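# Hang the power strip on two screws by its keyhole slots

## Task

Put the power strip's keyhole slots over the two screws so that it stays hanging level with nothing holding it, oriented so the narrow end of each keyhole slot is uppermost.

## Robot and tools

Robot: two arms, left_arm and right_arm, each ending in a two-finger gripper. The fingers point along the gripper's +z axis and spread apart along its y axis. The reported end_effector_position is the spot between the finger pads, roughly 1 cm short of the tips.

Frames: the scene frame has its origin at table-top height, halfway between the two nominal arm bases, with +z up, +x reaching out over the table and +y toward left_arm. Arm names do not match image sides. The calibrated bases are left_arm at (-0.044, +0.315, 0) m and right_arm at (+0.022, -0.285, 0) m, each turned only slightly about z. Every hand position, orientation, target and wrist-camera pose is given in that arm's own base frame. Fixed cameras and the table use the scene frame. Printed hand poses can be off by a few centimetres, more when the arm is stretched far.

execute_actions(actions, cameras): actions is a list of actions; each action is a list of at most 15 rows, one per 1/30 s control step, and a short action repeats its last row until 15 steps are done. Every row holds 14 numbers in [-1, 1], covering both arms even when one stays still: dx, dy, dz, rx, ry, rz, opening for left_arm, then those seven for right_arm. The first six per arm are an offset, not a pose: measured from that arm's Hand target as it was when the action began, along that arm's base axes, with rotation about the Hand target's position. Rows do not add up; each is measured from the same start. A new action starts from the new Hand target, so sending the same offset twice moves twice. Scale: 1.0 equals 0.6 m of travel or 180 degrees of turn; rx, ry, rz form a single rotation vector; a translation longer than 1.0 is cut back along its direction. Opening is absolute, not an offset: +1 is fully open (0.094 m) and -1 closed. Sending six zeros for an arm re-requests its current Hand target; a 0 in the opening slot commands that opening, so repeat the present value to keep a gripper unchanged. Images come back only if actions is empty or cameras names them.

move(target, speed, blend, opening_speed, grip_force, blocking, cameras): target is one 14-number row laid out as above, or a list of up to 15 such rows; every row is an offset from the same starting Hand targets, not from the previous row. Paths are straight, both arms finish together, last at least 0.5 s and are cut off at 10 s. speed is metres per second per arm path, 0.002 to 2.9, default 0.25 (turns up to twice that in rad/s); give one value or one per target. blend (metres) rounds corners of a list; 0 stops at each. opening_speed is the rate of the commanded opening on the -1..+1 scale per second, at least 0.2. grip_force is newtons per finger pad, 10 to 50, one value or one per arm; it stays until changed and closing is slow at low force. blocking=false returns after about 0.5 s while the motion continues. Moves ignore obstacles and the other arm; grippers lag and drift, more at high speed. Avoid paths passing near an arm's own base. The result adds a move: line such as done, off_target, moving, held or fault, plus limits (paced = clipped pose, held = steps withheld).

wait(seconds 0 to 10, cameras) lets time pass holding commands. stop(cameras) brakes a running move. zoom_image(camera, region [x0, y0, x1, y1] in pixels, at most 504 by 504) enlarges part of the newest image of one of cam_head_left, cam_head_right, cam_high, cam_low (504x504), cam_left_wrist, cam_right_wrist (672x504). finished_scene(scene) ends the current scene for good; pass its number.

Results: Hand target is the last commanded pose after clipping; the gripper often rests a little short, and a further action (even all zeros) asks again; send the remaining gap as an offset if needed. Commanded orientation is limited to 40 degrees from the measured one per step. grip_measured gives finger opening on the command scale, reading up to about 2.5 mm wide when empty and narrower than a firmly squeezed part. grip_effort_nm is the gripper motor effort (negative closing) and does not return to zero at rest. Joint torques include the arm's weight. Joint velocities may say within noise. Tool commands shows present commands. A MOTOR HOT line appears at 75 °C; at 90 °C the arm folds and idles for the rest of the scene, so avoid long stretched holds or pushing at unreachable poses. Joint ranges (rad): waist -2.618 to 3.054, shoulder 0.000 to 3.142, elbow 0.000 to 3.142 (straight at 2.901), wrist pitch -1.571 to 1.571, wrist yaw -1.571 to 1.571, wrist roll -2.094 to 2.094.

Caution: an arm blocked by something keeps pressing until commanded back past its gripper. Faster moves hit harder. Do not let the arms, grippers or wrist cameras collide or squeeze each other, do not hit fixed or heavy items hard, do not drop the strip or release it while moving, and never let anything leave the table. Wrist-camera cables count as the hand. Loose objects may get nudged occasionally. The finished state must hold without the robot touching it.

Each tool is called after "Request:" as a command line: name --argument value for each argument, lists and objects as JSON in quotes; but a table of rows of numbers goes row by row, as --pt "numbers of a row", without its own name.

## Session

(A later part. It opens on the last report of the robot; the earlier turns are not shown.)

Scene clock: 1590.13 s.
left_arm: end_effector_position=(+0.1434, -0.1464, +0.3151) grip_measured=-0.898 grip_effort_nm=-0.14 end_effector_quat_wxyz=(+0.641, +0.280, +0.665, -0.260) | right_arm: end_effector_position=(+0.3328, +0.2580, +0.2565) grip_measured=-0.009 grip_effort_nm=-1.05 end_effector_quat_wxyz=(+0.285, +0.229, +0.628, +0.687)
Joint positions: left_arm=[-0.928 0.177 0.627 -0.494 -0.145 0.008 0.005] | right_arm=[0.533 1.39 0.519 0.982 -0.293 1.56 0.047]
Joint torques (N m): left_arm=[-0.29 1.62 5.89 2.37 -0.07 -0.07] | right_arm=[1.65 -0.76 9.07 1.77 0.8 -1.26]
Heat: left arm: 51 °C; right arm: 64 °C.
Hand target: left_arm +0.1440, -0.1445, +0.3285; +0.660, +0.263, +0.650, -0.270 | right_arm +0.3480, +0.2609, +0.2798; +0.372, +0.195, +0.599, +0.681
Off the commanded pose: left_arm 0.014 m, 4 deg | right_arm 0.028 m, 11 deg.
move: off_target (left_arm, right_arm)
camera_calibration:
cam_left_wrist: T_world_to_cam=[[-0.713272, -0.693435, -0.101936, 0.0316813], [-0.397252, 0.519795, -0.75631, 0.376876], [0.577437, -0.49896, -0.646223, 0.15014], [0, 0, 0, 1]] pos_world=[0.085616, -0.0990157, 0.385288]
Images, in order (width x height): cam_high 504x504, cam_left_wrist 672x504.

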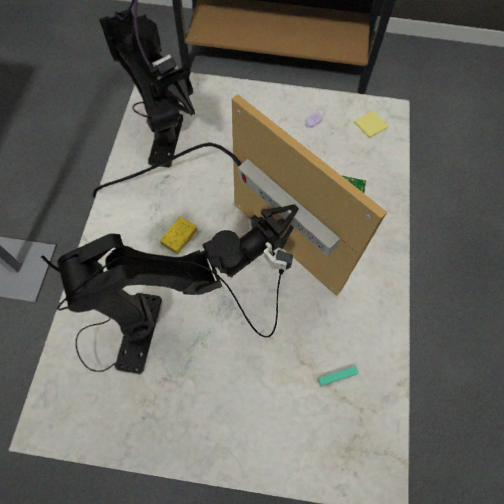

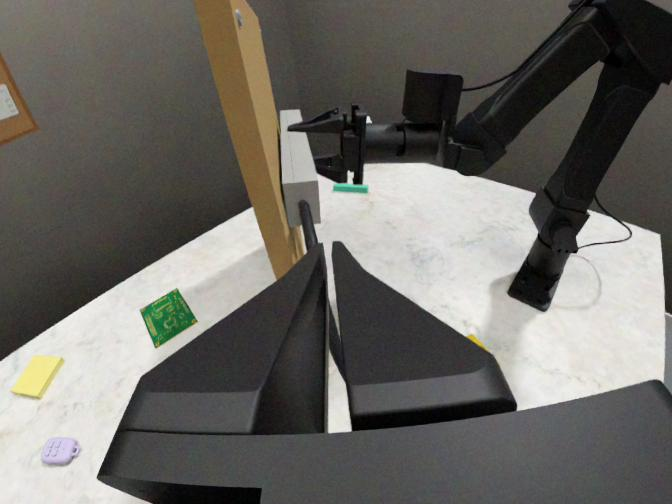

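Request:
move --target '[0,0,0,0,0,0,-0.9,0.006,0.008,0.085,-0.025,-0.033,0.0,-0.8]' --speed 0.06 --cameras '["cam_high","cam_left_wrist"]'

Request:
zoom_image --camera "cam_high" --region '[215, 150, 365, 270]'

Request:
zoom_image --camera "cam_left_wrist" --region '[240, 80, 360, 200]'

Scene clock: 1606.03 s.
left_arm: end_effector_position=(+0.1434, -0.1464, +0.3151) grip_measured=-0.898 grip_effort_nm=-0.14 end_effector_quat_wxyz=(+0.641, +0.280, +0.665, -0.260) | right_arm: end_effector_position=(+0.3326, +0.2587, +0.2587) grip_measured=-0.009 grip_effort_nm=-1.05 end_effector_quat_wxyz=(+0.282, +0.232, +0.650, +0.666)
Joint positions: left_arm=[-0.928 0.177 0.627 -0.494 -0.145 0.008 0.005] | right_arm=[0.536 1.335 0.559 0.826 -0.29 1.528 0.047]
Joint torques (N m): left_arm=[-0.27 1.65 5.93 2.38 -0.08 -0.08] | right_arm=[1.24 -4.64 14.63 1.6 0.58 -2.05]
Heat: left arm: 51 °C; right arm: 62 °C.
Hand target: left_arm +0.1440, -0.1445, +0.3285; +0.660, +0.263, +0.650, -0.270 | right_arm +0.3516, +0.2657, +0.3308; +0.410, +0.144, +0.606, +0.666
Off the commanded pose: left_arm 0.014 m, 4 deg | right_arm 0.075 m, 19 deg.
move: off_target (left_arm, right_arm)
camera_calibration:
cam_left_wrist: T_world_to_cam=[[-0.713272, -0.693435, -0.101936, 0.0316813], [-0.397252, 0.519795, -0.75631, 0.376876], [0.577437, -0.49896, -0.646223, 0.15014], [0, 0, 0, 1]] pos_world=[0.085616, -0.0990157, 0.385288]
Images, in order (width x height): cam_high 504x504, cam_left_wrist 672x504.

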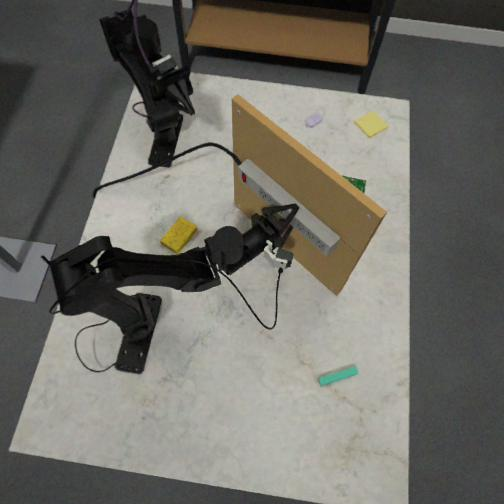

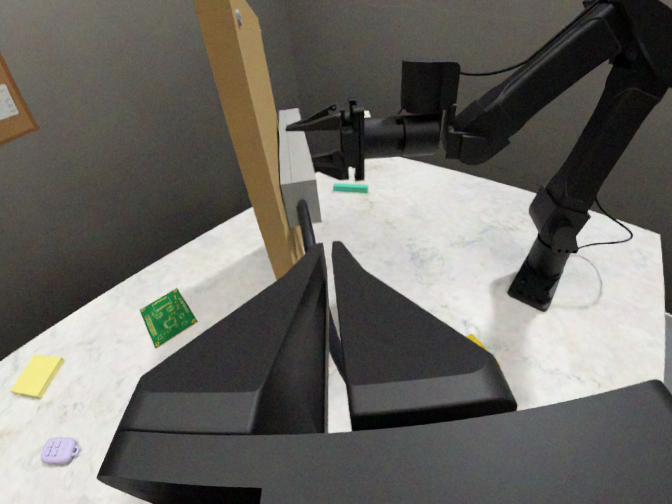

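Scaled by 3.360 from the camera's 504x504 image, which has a finer 720x720 frame.

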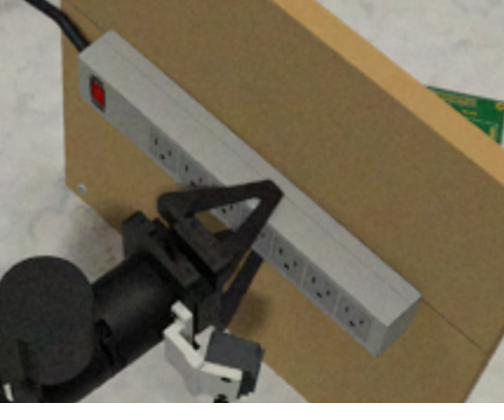

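Scaled by 4.200 from the camera's 672x504 image, which has a finer 960x720 frame.

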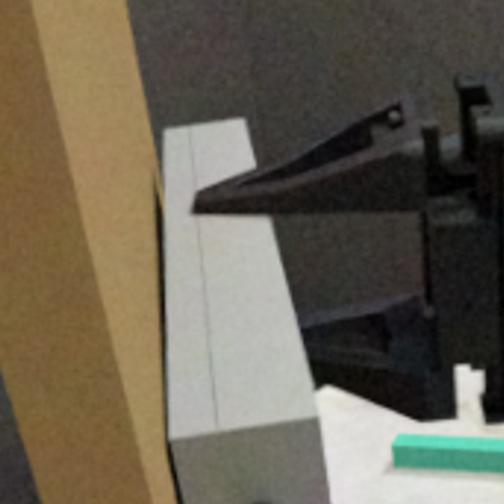

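Request:
move --target '[0,0,0,0,0,0,-0.9,0.002,0.003,0.035,-0.012,-0.016,0.0,-0.8]' --speed 0.06 --cameras '["cam_high","cam_left_wrist"]'

Request:
zoom_image --camera "cam_high" --region '[215, 150, 365, 270]'

Request:
zoom_image --camera "cam_left_wrist" --region '[240, 80, 360, 200]'

Scene clock: 1618.93 s.
left_arm: end_effector_position=(+0.1434, -0.1464, +0.3151) grip_measured=-0.898 grip_effort_nm=-0.14 end_effector_quat_wxyz=(+0.641, +0.280, +0.665, -0.260) | right_arm: end_effector_position=(+0.3329, +0.2592, +0.2600) grip_measured=-0.009 grip_effort_nm=-1.05 end_effector_quat_wxyz=(+0.288, +0.231, +0.669, +0.645)
Joint positions: left_arm=[-0.928 0.177 0.627 -0.494 -0.145 0.008 0.005] | right_arm=[0.542 1.299 0.597 0.7 -0.276 1.482 0.047]
Joint torques (N m): left_arm=[-0.24 1.66 5.82 2.37 -0.09 -0.06] | right_arm=[0.77 -5.29 15.72 1.95 0.45 -2.17]
Heat: left arm: 52 °C; right arm: 60 °C.
Hand target: left_arm +0.1440, -0.1445, +0.3285; +0.660, +0.263, +0.650, -0.270 | right_arm +0.3528, +0.2675, +0.3518; +0.428, +0.120, +0.608, +0.658
Off the commanded pose: left_arm 0.014 m, 4 deg | right_arm 0.094 m, 22 deg.
move: off_target (left_arm, right_arm)
camera_calibration:
cam_left_wrist: T_world_to_cam=[[-0.713272, -0.693435, -0.101936, 0.0316813], [-0.397252, 0.519795, -0.75631, 0.376876], [0.577437, -0.49896, -0.646223, 0.15014], [0, 0, 0, 1]] pos_world=[0.085616, -0.0990157, 0.385288]
Images, in order (width x height): cam_high 504x504, cam_left_wrist 672x504.

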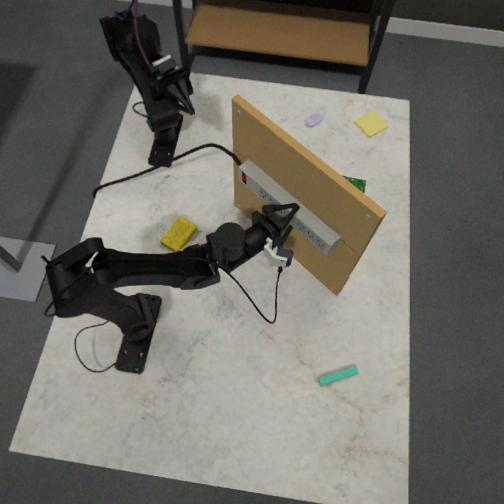

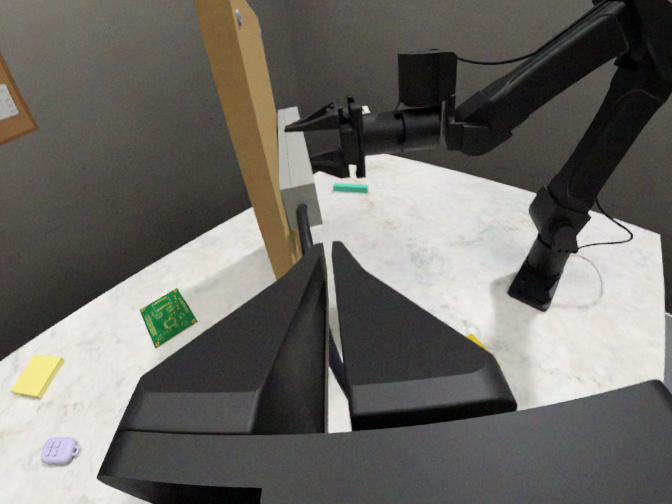

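Scaled by 3.360 from the camera's 504x504 image, which has a finer 720x720 frame.

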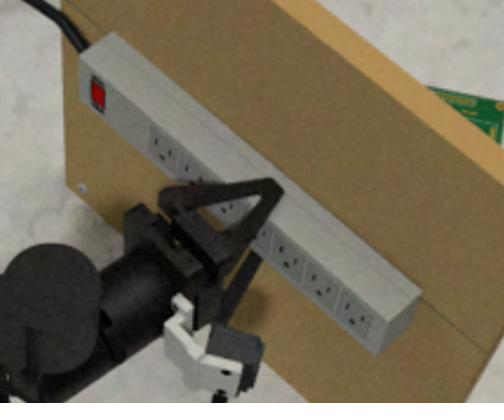

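Scaled by 4.200 from the camera's 672x504 image, which has a finer 960x720 frame.

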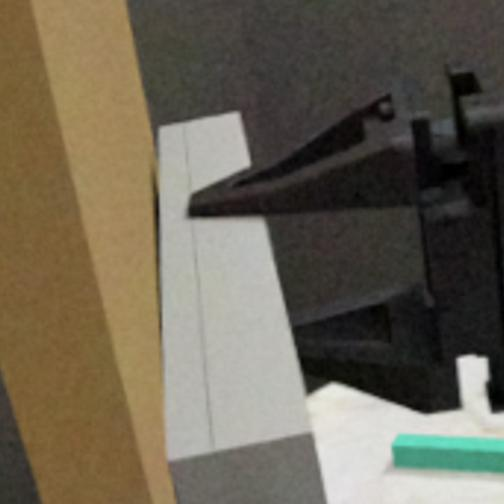

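Request:
move --target '[0,0,0,0,0,0,-0.9,0.015,0.02,0.01,-0.006,-0.008,0.03,-0.8]' --speed 0.06 --cameras '["cam_high","cam_left_wrist"]'

Request:
zoom_image --camera "cam_high" --region '[215, 150, 365, 270]'

Request:
zoom_image --camera "cam_left_wrist" --region '[240, 80, 360, 200]'

Scene clock: 1631.20 s.
left_arm: end_effector_position=(+0.1434, -0.1464, +0.3151) grip_measured=-0.898 grip_effort_nm=-0.14 end_effector_quat_wxyz=(+0.641, +0.280, +0.665, -0.260) | right_arm: end_effector_position=(+0.3324, +0.2602, +0.2604) grip_measured=-0.009 grip_effort_nm=-1.05 end_effector_quat_wxyz=(+0.265, +0.208, +0.686, +0.646)
Joint positions: left_arm=[-0.928 0.177 0.627 -0.494 -0.145 0.008 0.005] | right_arm=[0.499 1.304 0.629 0.646 -0.388 1.465 0.047]
Joint torques (N m): left_arm=[-0.29 1.68 5.93 2.38 -0.08 -0.06] | right_arm=[0.88 -1.98 17.46 2.34 0.25 -2.04]
Heat: left arm: 52 °C; right arm: 61 °C.
Hand target: left_arm +0.1440, -0.1445, +0.3285; +0.660, +0.263, +0.650, -0.270 | right_arm +0.3618, +0.2795, +0.3578; +0.405, +0.079, +0.613, +0.674
Off the commanded pose: left_arm 0.014 m, 4 deg | right_arm 0.104 m, 24 deg.
move: off_target (left_arm, right_arm)
camera_calibration:
cam_left_wrist: T_world_to_cam=[[-0.713272, -0.693435, -0.101936, 0.0316813], [-0.397252, 0.519795, -0.75631, 0.376876], [0.577437, -0.49896, -0.646223, 0.15014], [0, 0, 0, 1]] pos_world=[0.085616, -0.0990157, 0.385288]
Images, in order (width x height): cam_high 504x504, cam_left_wrist 672x504.

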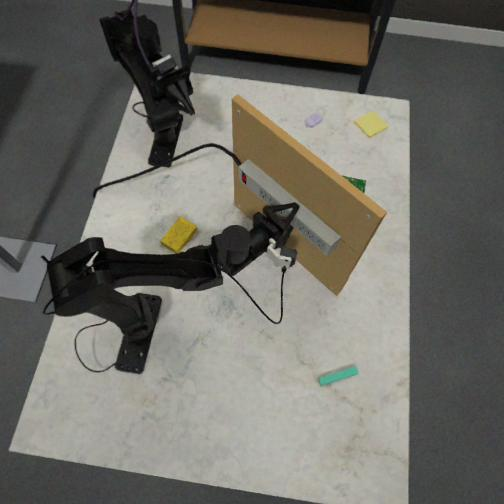

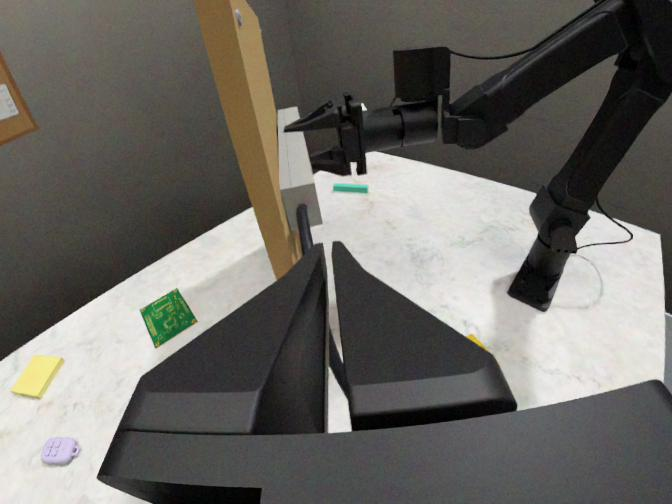

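Scaled by 3.360 from the camera's 504x504 image, which has a finer 720x720 frame.

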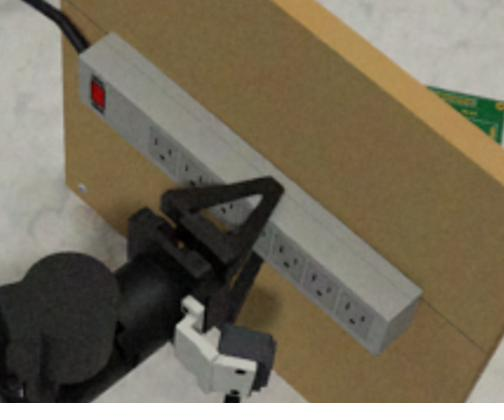

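Scaled by 4.200 from the camera's 672x504 image, which has a finer 960x720 frame.

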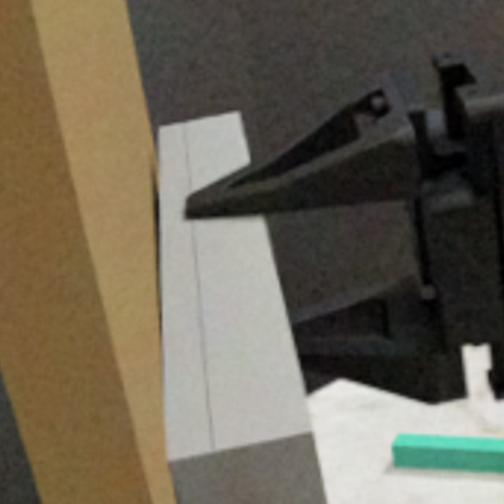

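Request:
move --target '[0,0,0,0,0,0,-0.9,-0.006,-0.008,0.0,-0.015,-0.02,-0.04,-0.8]' --speed 0.06 --cameras '["cam_high","cam_left_wrist"]'

Request:
zoom_image --camera "cam_high" --region '[215, 150, 365, 270]'

Request:
zoom_image --camera "cam_left_wrist" --region '[240, 80, 360, 200]'

Scene clock: 1640.50 s.
left_arm: end_effector_position=(+0.1434, -0.1464, +0.3151) grip_measured=-0.898 grip_effort_nm=-0.14 end_effector_quat_wxyz=(+0.641, +0.280, +0.665, -0.260) | right_arm: end_effector_position=(+0.3334, +0.2600, +0.2605) grip_measured=-0.003 grip_effort_nm=-1.05 end_effector_quat_wxyz=(+0.290, +0.220, +0.686, +0.630)
Joint positions: left_arm=[-0.928 0.177 0.627 -0.494 -0.145 0.008 0.005] | right_arm=[0.538 1.286 0.629 0.617 -0.29 1.439 0.047]
Joint torques (N m): left_arm=[-0.28 1.61 5.89 2.39 -0.08 -0.07] | right_arm=[2.32 -3.9 16.02 2.3 0.73 -2.73]
Heat: left arm: 52 °C; right arm: 63 °C.
Hand target: left_arm +0.1440, -0.1445, +0.3285; +0.660, +0.263, +0.650, -0.270 | right_arm +0.3582, +0.2747, +0.3578; +0.467, +0.086, +0.610, +0.634
Off the commanded pose: left_arm 0.014 m, 4 deg | right_arm 0.101 m, 27 deg.
move: off_target (left_arm, right_arm)
camera_calibration:
cam_left_wrist: T_world_to_cam=[[-0.713272, -0.693435, -0.101936, 0.0316813], [-0.397252, 0.519795, -0.75631, 0.376876], [0.577437, -0.49896, -0.646223, 0.15014], [0, 0, 0, 1]] pos_world=[0.085616, -0.0990157, 0.385288]
Images, in order (width x height): cam_high 504x504, cam_left_wrist 672x504.

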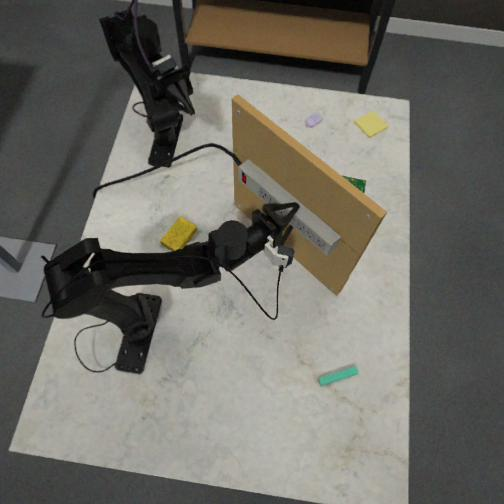

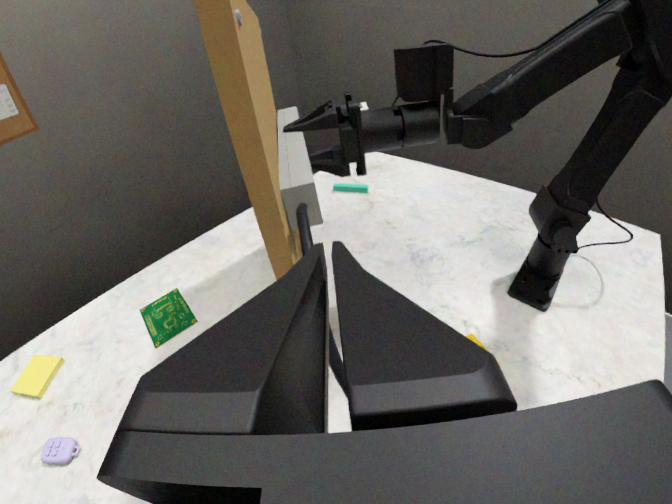

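Scaled by 3.360 from the camera's 504x504 image, which has a finer 720x720 frame.

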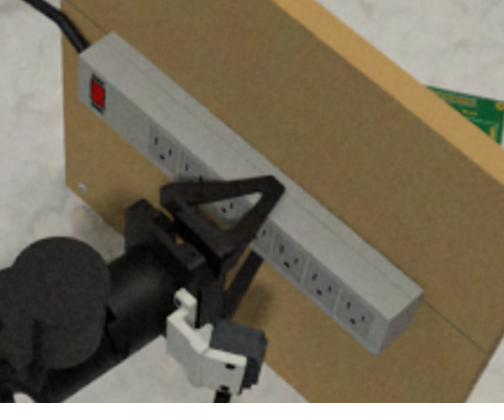

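Scaled by 4.200 from the camera's 672x504 image, which has a finer 960x720 frame.

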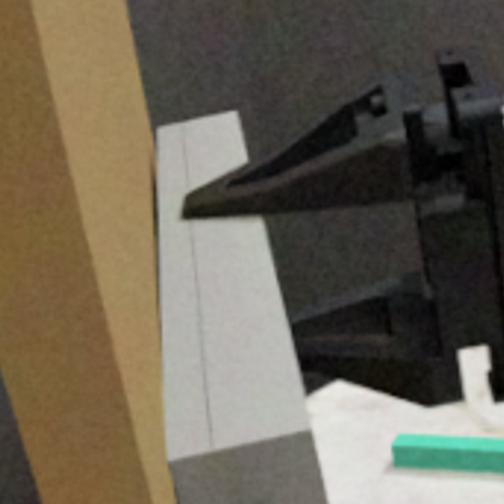

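Request:
move --target '[0,0,0,0,0,0,-0.9,-0.006,-0.006,-0.055,0.03,0.04,0.01,-0.8]' --speed 0.06 --cameras '["cam_high","cam_left_wrist"]'

Request:
zoom_image --camera "cam_high" --region '[215, 150, 365, 270]'

Request:
zoom_image --camera "cam_left_wrist" --region '[240, 80, 360, 200]'

Scene clock: 1650.93 s.
left_arm: end_effector_position=(+0.1434, -0.1464, +0.3151) grip_measured=-0.898 grip_effort_nm=-0.14 end_effector_quat_wxyz=(+0.641, +0.280, +0.665, -0.260) | right_arm: end_effector_position=(+0.3337, +0.2602, +0.2590) grip_measured=-0.002 grip_effort_nm=-1.05 end_effector_quat_wxyz=(+0.295, +0.230, +0.685, +0.625)
Joint positions: left_arm=[-0.928 0.177 0.627 -0.494 -0.145 0.008 0.005] | right_arm=[0.553 1.283 0.629 0.607 -0.253 1.442 0.047]
Joint torques (N m): left_arm=[-0.29 1.65 5.9 2.37 -0.08 -0.06] | right_arm=[0.87 -0.08 11.1 3 0.4 -1.52]
Heat: left arm: 53 °C; right arm: 64 °C.
Hand target: left_arm +0.1440, -0.1445, +0.3285; +0.660, +0.263, +0.650, -0.270 | right_arm +0.3546, +0.2711, +0.3248; +0.414, +0.138, +0.609, +0.663
Off the commanded pose: left_arm 0.014 m, 4 deg | right_arm 0.070 m, 20 deg.
move: off_target (left_arm, right_arm)
camera_calibration:
cam_left_wrist: T_world_to_cam=[[-0.713272, -0.693435, -0.101936, 0.0316813], [-0.397252, 0.519795, -0.75631, 0.376876], [0.577437, -0.49896, -0.646223, 0.15014], [0, 0, 0, 1]] pos_world=[0.085616, -0.0990157, 0.385288]
Images, in order (width x height): cam_high 504x504, cam_left_wrist 672x504.

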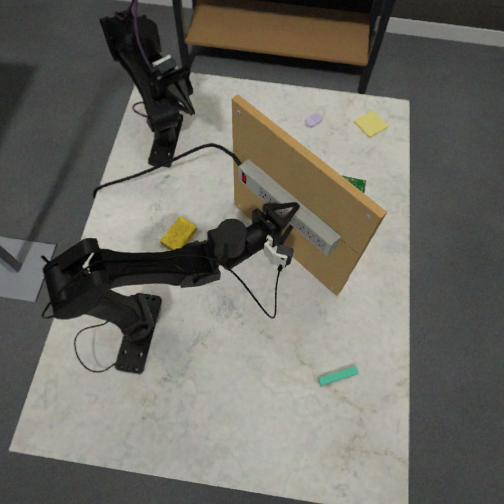

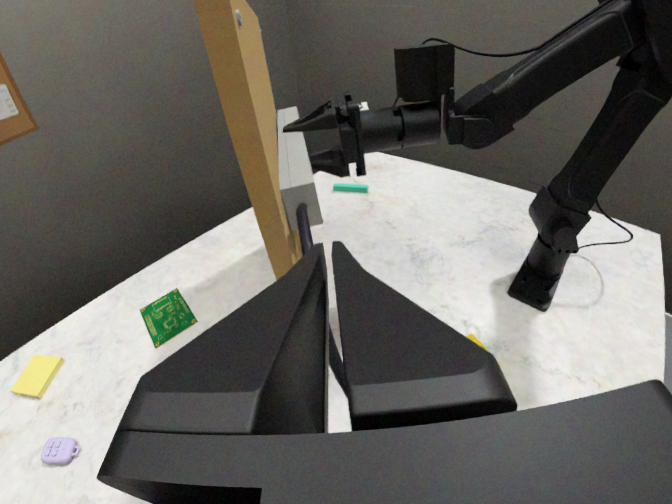

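Scaled by 3.360 from the camera's 504x504 image, which has a finer 720x720 frame.

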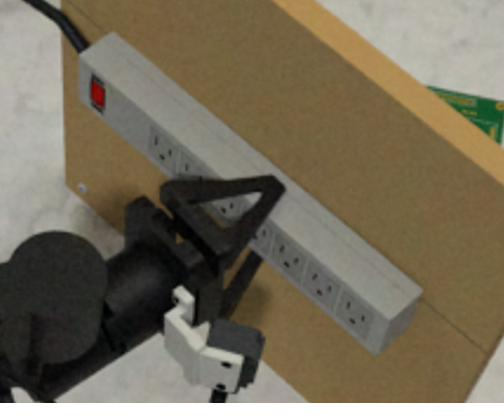

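Scaled by 4.200 from the camera's 672x504 image, which has a finer 960x720 frame.

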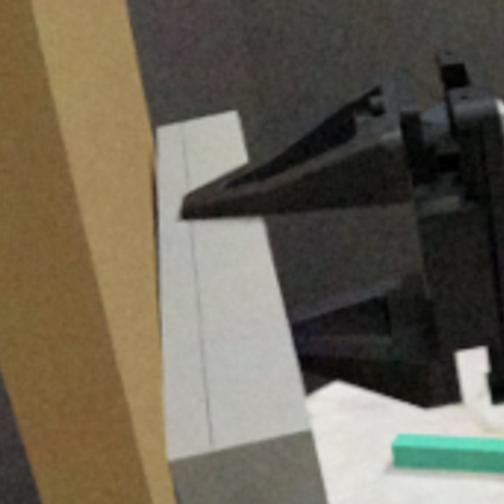

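Request:
move --target '[0,0,0,0,0,0,-0.9,-0.004,-0.004,-0.045,0.015,0.02,-0.01,-0.8]' --speed 0.06 --cameras '["cam_high","cam_left_wrist"]'

Request:
zoom_image --camera "cam_high" --region '[215, 150, 365, 270]'

Request:
zoom_image --camera "cam_left_wrist" --region '[240, 80, 360, 200]'

Scene clock: 1658.27 s.
left_arm: end_effector_position=(+0.1434, -0.1464, +0.3151) grip_measured=-0.898 grip_effort_nm=-0.14 end_effector_quat_wxyz=(+0.641, +0.280, +0.665, -0.260) | right_arm: end_effector_position=(+0.3337, +0.2605, +0.2580) grip_measured=-0.002 grip_effort_nm=-1.05 end_effector_quat_wxyz=(+0.306, +0.231, +0.655, +0.651)
Joint positions: left_arm=[-0.928 0.177 0.627 -0.494 -0.145 0.008 0.005] | right_arm=[0.564 1.329 0.566 0.798 -0.229 1.477 0.047]
Joint torques (N m): left_arm=[-0.32 1.63 5.9 2.38 -0.08 -0.08] | right_arm=[1.74 0.61 10.3 2.44 0.67 -1.19]
Heat: left arm: 53 °C; right arm: 66 °C.
Hand target: left_arm +0.1440, -0.1445, +0.3285; +0.660, +0.263, +0.650, -0.270 | right_arm +0.3522, +0.2687, +0.2978; +0.401, +0.178, +0.603, +0.666
Off the commanded pose: left_arm 0.014 m, 4 deg | right_arm 0.045 m, 14 deg.
move: off_target (left_arm, right_arm)
camera_calibration:
cam_left_wrist: T_world_to_cam=[[-0.713272, -0.693435, -0.101936, 0.0316813], [-0.397252, 0.519795, -0.75631, 0.376876], [0.577437, -0.49896, -0.646223, 0.15014], [0, 0, 0, 1]] pos_world=[0.085616, -0.0990157, 0.385288]
Images, in order (width x height): cam_high 504x504, cam_left_wrist 672x504.

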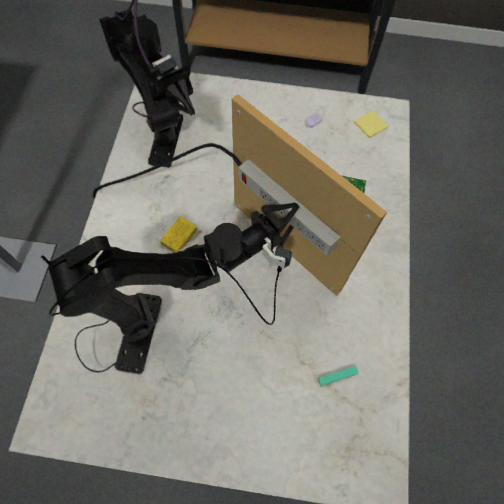

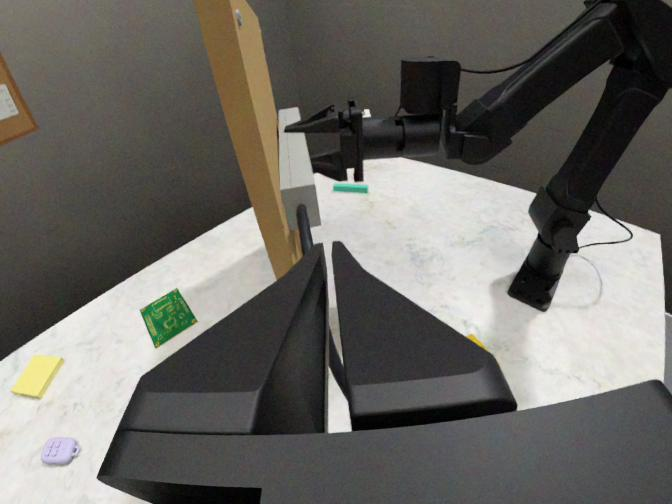

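Scaled by 3.360 from the camera's 504x504 image, which has a finer 720x720 frame.

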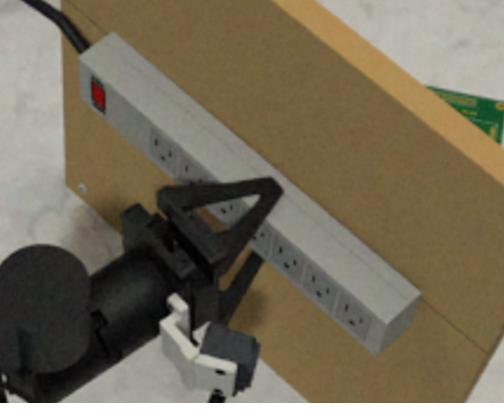

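Scaled by 4.200 from the camera's 672x504 image, which has a finer 960x720 frame.

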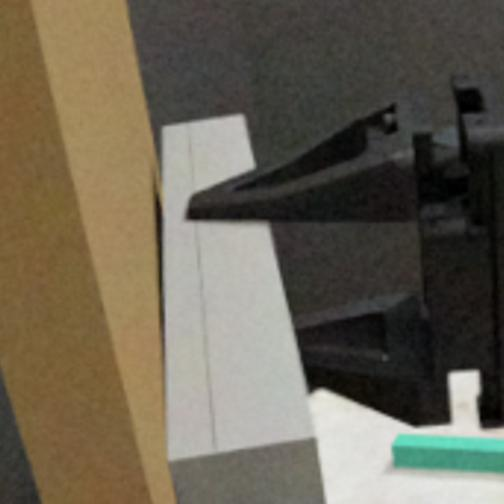

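Request:
move --target '[0,0,0,0,0,0,-0.9,0.016,-0.008,0.075,-0.02,-0.027,-0.01,-0.8]' --speed 0.06 --cameras '["cam_high","cam_left_wrist"]'

Request:
zoom_image --camera "cam_high" --region '[215, 150, 365, 270]'

Request:
zoom_image --camera "cam_left_wrist" --region '[240, 80, 360, 200]'

Scene clock: 1682.20 s.
left_arm: end_effector_position=(+0.1434, -0.1464, +0.3151) grip_measured=-0.898 grip_effort_nm=-0.14 end_effector_quat_wxyz=(+0.641, +0.280, +0.665, -0.260) | right_arm: end_effector_position=(+0.3338, +0.2599, +0.2593) grip_measured=-0.002 grip_effort_nm=-1.05 end_effector_quat_wxyz=(+0.307, +0.231, +0.663, +0.642)
Joint positions: left_arm=[-0.928 0.177 0.627 -0.494 -0.145 0.008 0.005] | right_arm=[0.564 1.31 0.583 0.742 -0.226 1.464 0.047]
Joint torques (N m): left_arm=[-0.28 1.68 5.89 2.37 -0.07 -0.07] | right_arm=[-0.2 -3.92 15.97 1.83 0.63 -1.98]
Heat: left arm: 53 °C; right arm: 68 °C.
Hand target: left_arm +0.1440, -0.1445, +0.3285; +0.660, +0.263, +0.650, -0.270 | right_arm +0.3618, +0.2639, +0.3428; +0.442, +0.147, +0.603, +0.647
Off the commanded pose: left_arm 0.014 m, 4 deg | right_arm 0.088 m, 20 deg.
move: off_target (left_arm, right_arm)
camera_calibration:
cam_left_wrist: T_world_to_cam=[[-0.713272, -0.693435, -0.101936, 0.0316813], [-0.397252, 0.519795, -0.75631, 0.376876], [0.577437, -0.49896, -0.646223, 0.15014], [0, 0, 0, 1]] pos_world=[0.085616, -0.0990157, 0.385288]
Images, in order (width x height): cam_high 504x504, cam_left_wrist 672x504.

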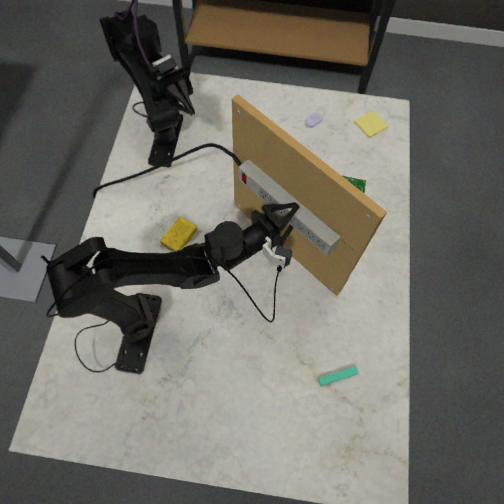

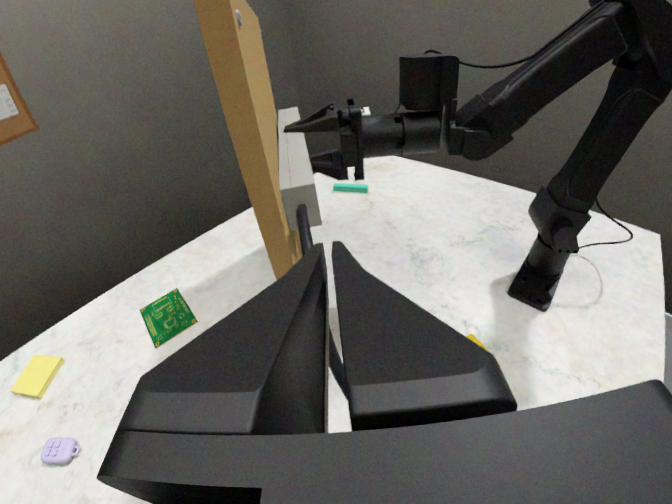

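Scaled by 3.360 from the camera's 504x504 image, which has a finer 720x720 frame.

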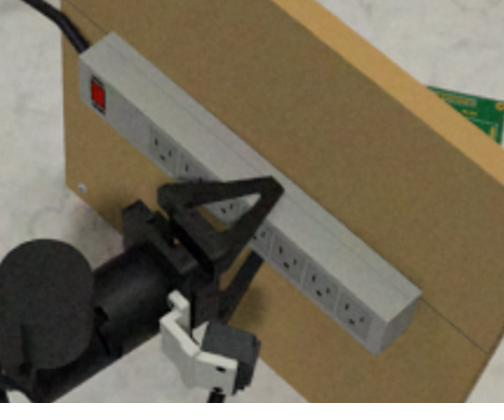

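Scaled by 4.200 from the camera's 672x504 image, which has a finer 960x720 frame.

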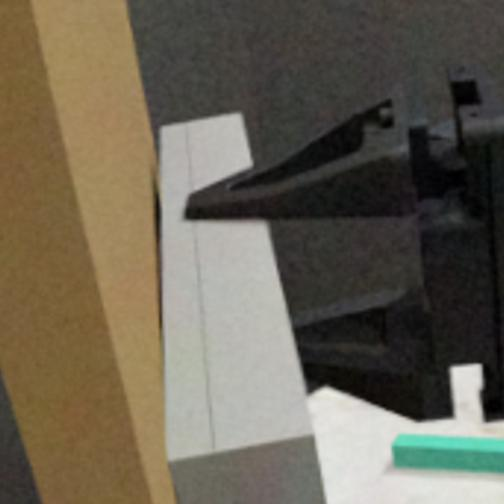

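Request:
move --pt "0 0 0 0 0 0 -0.9 -0.016 -0.02 0.02 -0.02 -0.027 0 -0.8" --speed 0.06 --cameras '["cam_high","cam_left_wrist"]'

Request:
zoom_image --camera "cam_high" --region '[215, 150, 365, 270]'

Request:
zoom_image --camera "cam_left_wrist" --region '[240, 80, 360, 200]'

Scene clock: 1699.93 s.
left_arm: end_effector_position=(+0.1434, -0.1464, +0.3151) grip_measured=-0.898 grip_effort_nm=-0.14 end_effector_quat_wxyz=(+0.641, +0.280, +0.665, -0.260) | right_arm: end_effector_position=(+0.3335, +0.2595, +0.2599) grip_measured=+0.001 grip_effort_nm=-1.05 end_effector_quat_wxyz=(+0.308, +0.227, +0.672, +0.634)
Joint positions: left_arm=[-0.928 0.177 0.627 -0.494 -0.145 0.008 0.005] | right_arm=[0.561 1.295 0.599 0.689 -0.232 1.442 0.047]
Joint torques (N m): left_arm=[-0.28 1.66 5.89 2.38 -0.08 -0.08] | right_arm=[-1.09 -8.08 14.01 2 0.39 -2.62]
Heat: left arm: 54 °C; right arm: 63 °C.
Hand target: left_arm +0.1440, -0.1445, +0.3285; +0.660, +0.263, +0.650, -0.270 | right_arm +0.3522, +0.2519, +0.3548; +0.472, +0.105, +0.604, +0.633
Off the commanded pose: left_arm 0.014 m, 4 deg | right_arm 0.097 m, 25 deg.
move: off_target (left_arm, right_arm)
camera_calibration:
cam_left_wrist: T_world_to_cam=[[-0.713272, -0.693435, -0.101936, 0.0316813], [-0.397252, 0.519795, -0.75631, 0.376876], [0.577437, -0.49896, -0.646223, 0.15014], [0, 0, 0, 1]] pos_world=[0.085616, -0.0990157, 0.385288]
Images, in order (width x height): cam_high 504x504, cam_left_wrist 672x504.

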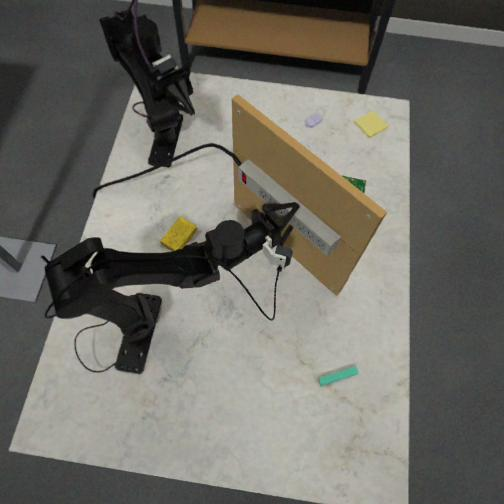

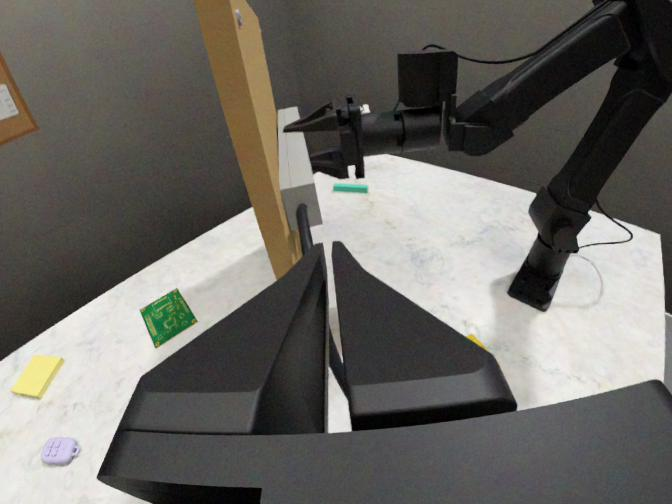

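Scaled by 3.360 from the camera's 504x504 image, which has a finer 720x720 frame.

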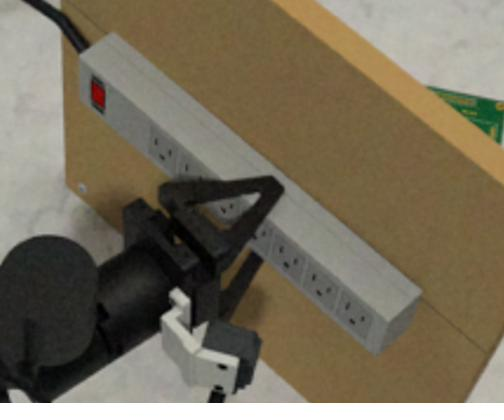

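Scaled by 4.200 from the camera's 672x504 image, which has a finer 960x720 frame.

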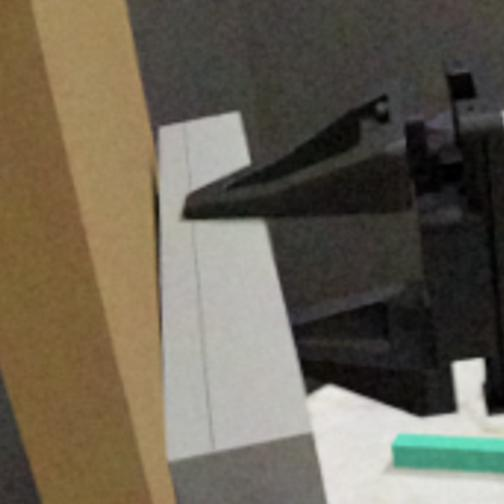

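Request:
move --pt "0 0 0 0 0 0 -0.9 -0.01 -0.014 0.0 0.07 0.093 0.02 -0.8" --pt "0 0 0 0 0 0 -0.9 -0.05 -0.06 0.01 0.055 0.073 0.02 -0.8" --speed 0.06 --cameras '["cam_high","cam_left_wrist","cam_right_wrist"]'

Request:
zoom_image --camera "cam_high" --region '[215, 150, 365, 270]'

Request:
zoom_image --camera "cam_left_wrist" --region '[240, 80, 360, 200]'

Scene clock: 1715.20 s.
left_arm: end_effector_position=(+0.1434, -0.1464, +0.3151) grip_measured=-0.898 grip_effort_nm=-0.14 end_effector_quat_wxyz=(+0.641, +0.280, +0.665, -0.260) | right_arm: end_effector_position=(+0.3311, +0.2578, +0.2601) grip_measured=-0.005 grip_effort_nm=-1.05 end_effector_quat_wxyz=(+0.272, +0.244, +0.684, +0.632)
Joint positions: left_arm=[-0.928 0.177 0.627 -0.494 -0.145 0.008 0.005] | right_arm=[0.539 1.264 0.631 0.577 -0.282 1.491 0.047]
Joint torques (N m): left_arm=[-0.27 1.63 5.83 2.36 -0.09 -0.08] | right_arm=[-4.53 -20.18 8.58 1.67 0.07 -0.43]
Heat: left arm: 54 °C; right arm: 62 °C.
Hand target: left_arm +0.1440, -0.1445, +0.3285; +0.660, +0.263, +0.650, -0.270 | right_arm +0.3222, +0.2159, +0.3608; +0.369, +0.198, +0.600, +0.681
Off the commanded pose: left_arm 0.014 m, 4 deg | right_arm 0.109 m, 17 deg.
move: off_target (left_arm, right_arm)
camera_calibration:
cam_left_wrist: T_world_to_cam=[[-0.713272, -0.693435, -0.101936, 0.0316813], [-0.397252, 0.519795, -0.75631, 0.376876], [0.577437, -0.49896, -0.646223, 0.15014], [0, 0, 0, 1]] pos_world=[0.085616, -0.0990157, 0.385288]
cam_right_wrist: T_world_to_cam=[[-0.0500996, -0.0428637, -0.997824, 0.284988], [-0.992874, 0.1103, 0.0451129, 0.295283], [0.108126, 0.992974, -0.0480842, -0.173933], [0, 0, 0, 1]] pos_world=[0.326263, 0.152357, 0.262683]
Images, in order (width x height): cam_high 504x504, cam_left_wrist 672x504, cam_right_wrist 672x504.

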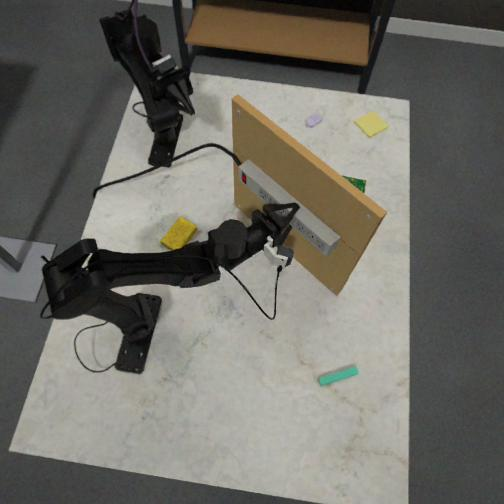

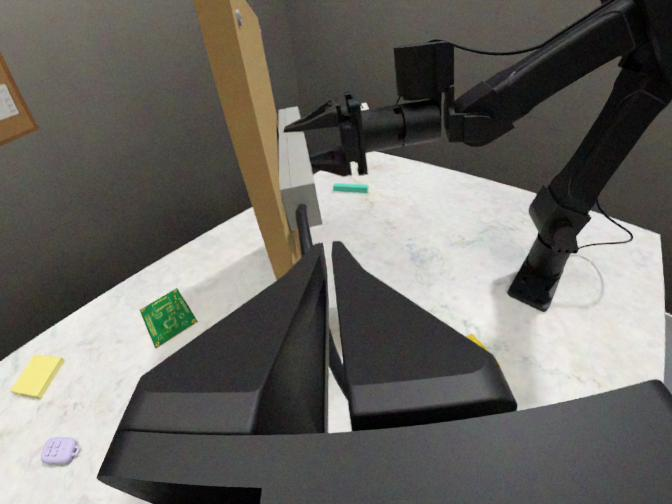

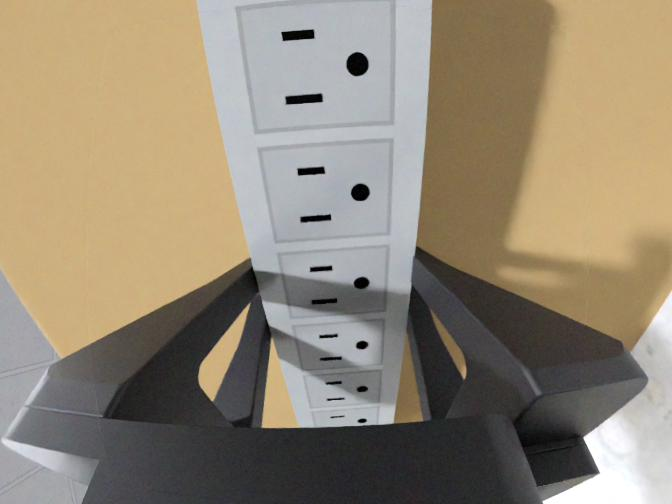

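Scaled by 3.360 from the camera's 504x504 image, which has a finer 720x720 frame.

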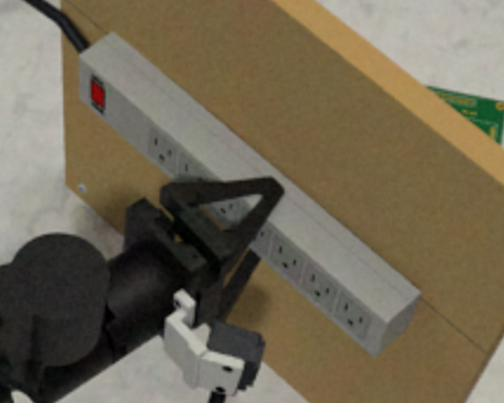

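Scaled by 4.200 from the camera's 672x504 image, which has a finer 960x720 frame.

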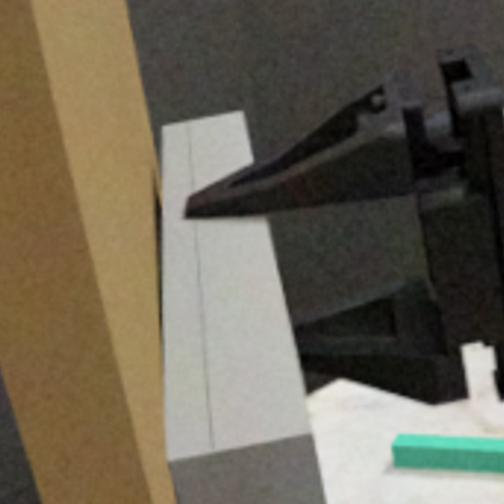

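Request:
move --pt "0 0 0 0 0 0 -0.9 0.022 0.055 0.02 -0.055 -0.073 0.0 -0.8" --speed 0.06 --cameras '["cam_high","cam_left_wrist"]'

Request:
zoom_image --camera "cam_high" --region '[215, 150, 365, 270]'

Request:
zoom_image --camera "cam_left_wrist" --region '[240, 80, 360, 200]'

Scene clock: 1738.73 s.
left_arm: end_effector_position=(+0.1434, -0.1464, +0.3151) grip_measured=-0.898 grip_effort_nm=-0.14 end_effector_quat_wxyz=(+0.641, +0.280, +0.665, -0.260) | right_arm: end_effector_position=(+0.3316, +0.2589, +0.2611) grip_measured=-0.005 grip_effort_nm=-1.05 end_effector_quat_wxyz=(+0.285, +0.233, +0.689, +0.624)
Joint positions: left_arm=[-0.928 0.177 0.627 -0.494 -0.145 0.008 0.005] | right_arm=[0.545 1.264 0.64 0.564 -0.272 1.453 0.047]
Joint torques (N m): left_arm=[-0.25 1.58 5.87 2.39 -0.08 -0.06] | right_arm=[-0.65 -12.75 12.68 2.2 0.18 -2.63]
Heat: left arm: 55 °C; right arm: 60 °C.
Hand target: left_arm +0.1440, -0.1445, +0.3285; +0.660, +0.263, +0.650, -0.270 | right_arm +0.3354, +0.2489, +0.3728; +0.451, +0.086, +0.611, +0.645
Off the commanded pose: left_arm 0.014 m, 4 deg | right_arm 0.112 m, 27 deg.
move: off_target (left_arm, right_arm)
camera_calibration:
cam_left_wrist: T_world_to_cam=[[-0.713272, -0.693435, -0.101936, 0.0316813], [-0.397252, 0.519795, -0.75631, 0.376876], [0.577437, -0.49896, -0.646223, 0.15014], [0, 0, 0, 1]] pos_world=[0.085616, -0.0990157, 0.385288]
Images, in order (width x height): cam_high 504x504, cam_left_wrist 672x504.

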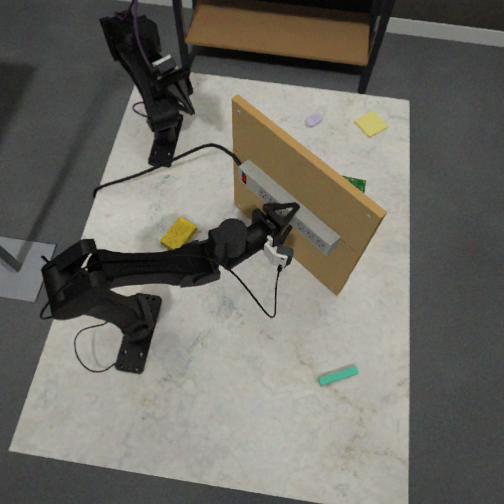

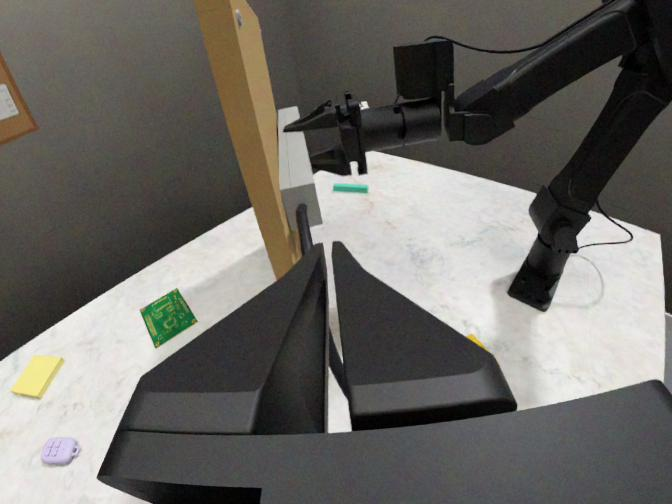

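Scaled by 3.360 from the camera's 504x504 image, which has a finer 720x720 frame.

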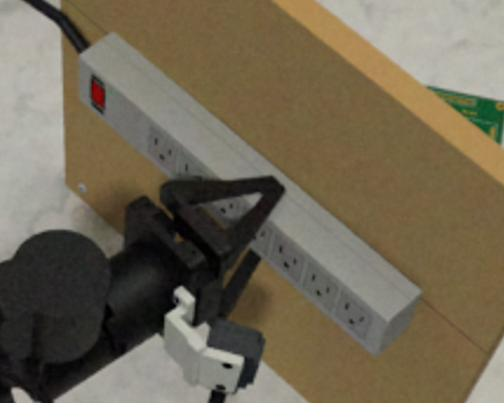

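Scaled by 4.200 from the camera's 672x504 image, which has a finer 960x720 frame.

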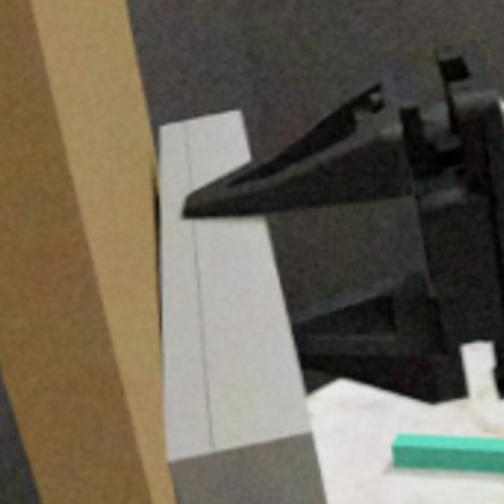

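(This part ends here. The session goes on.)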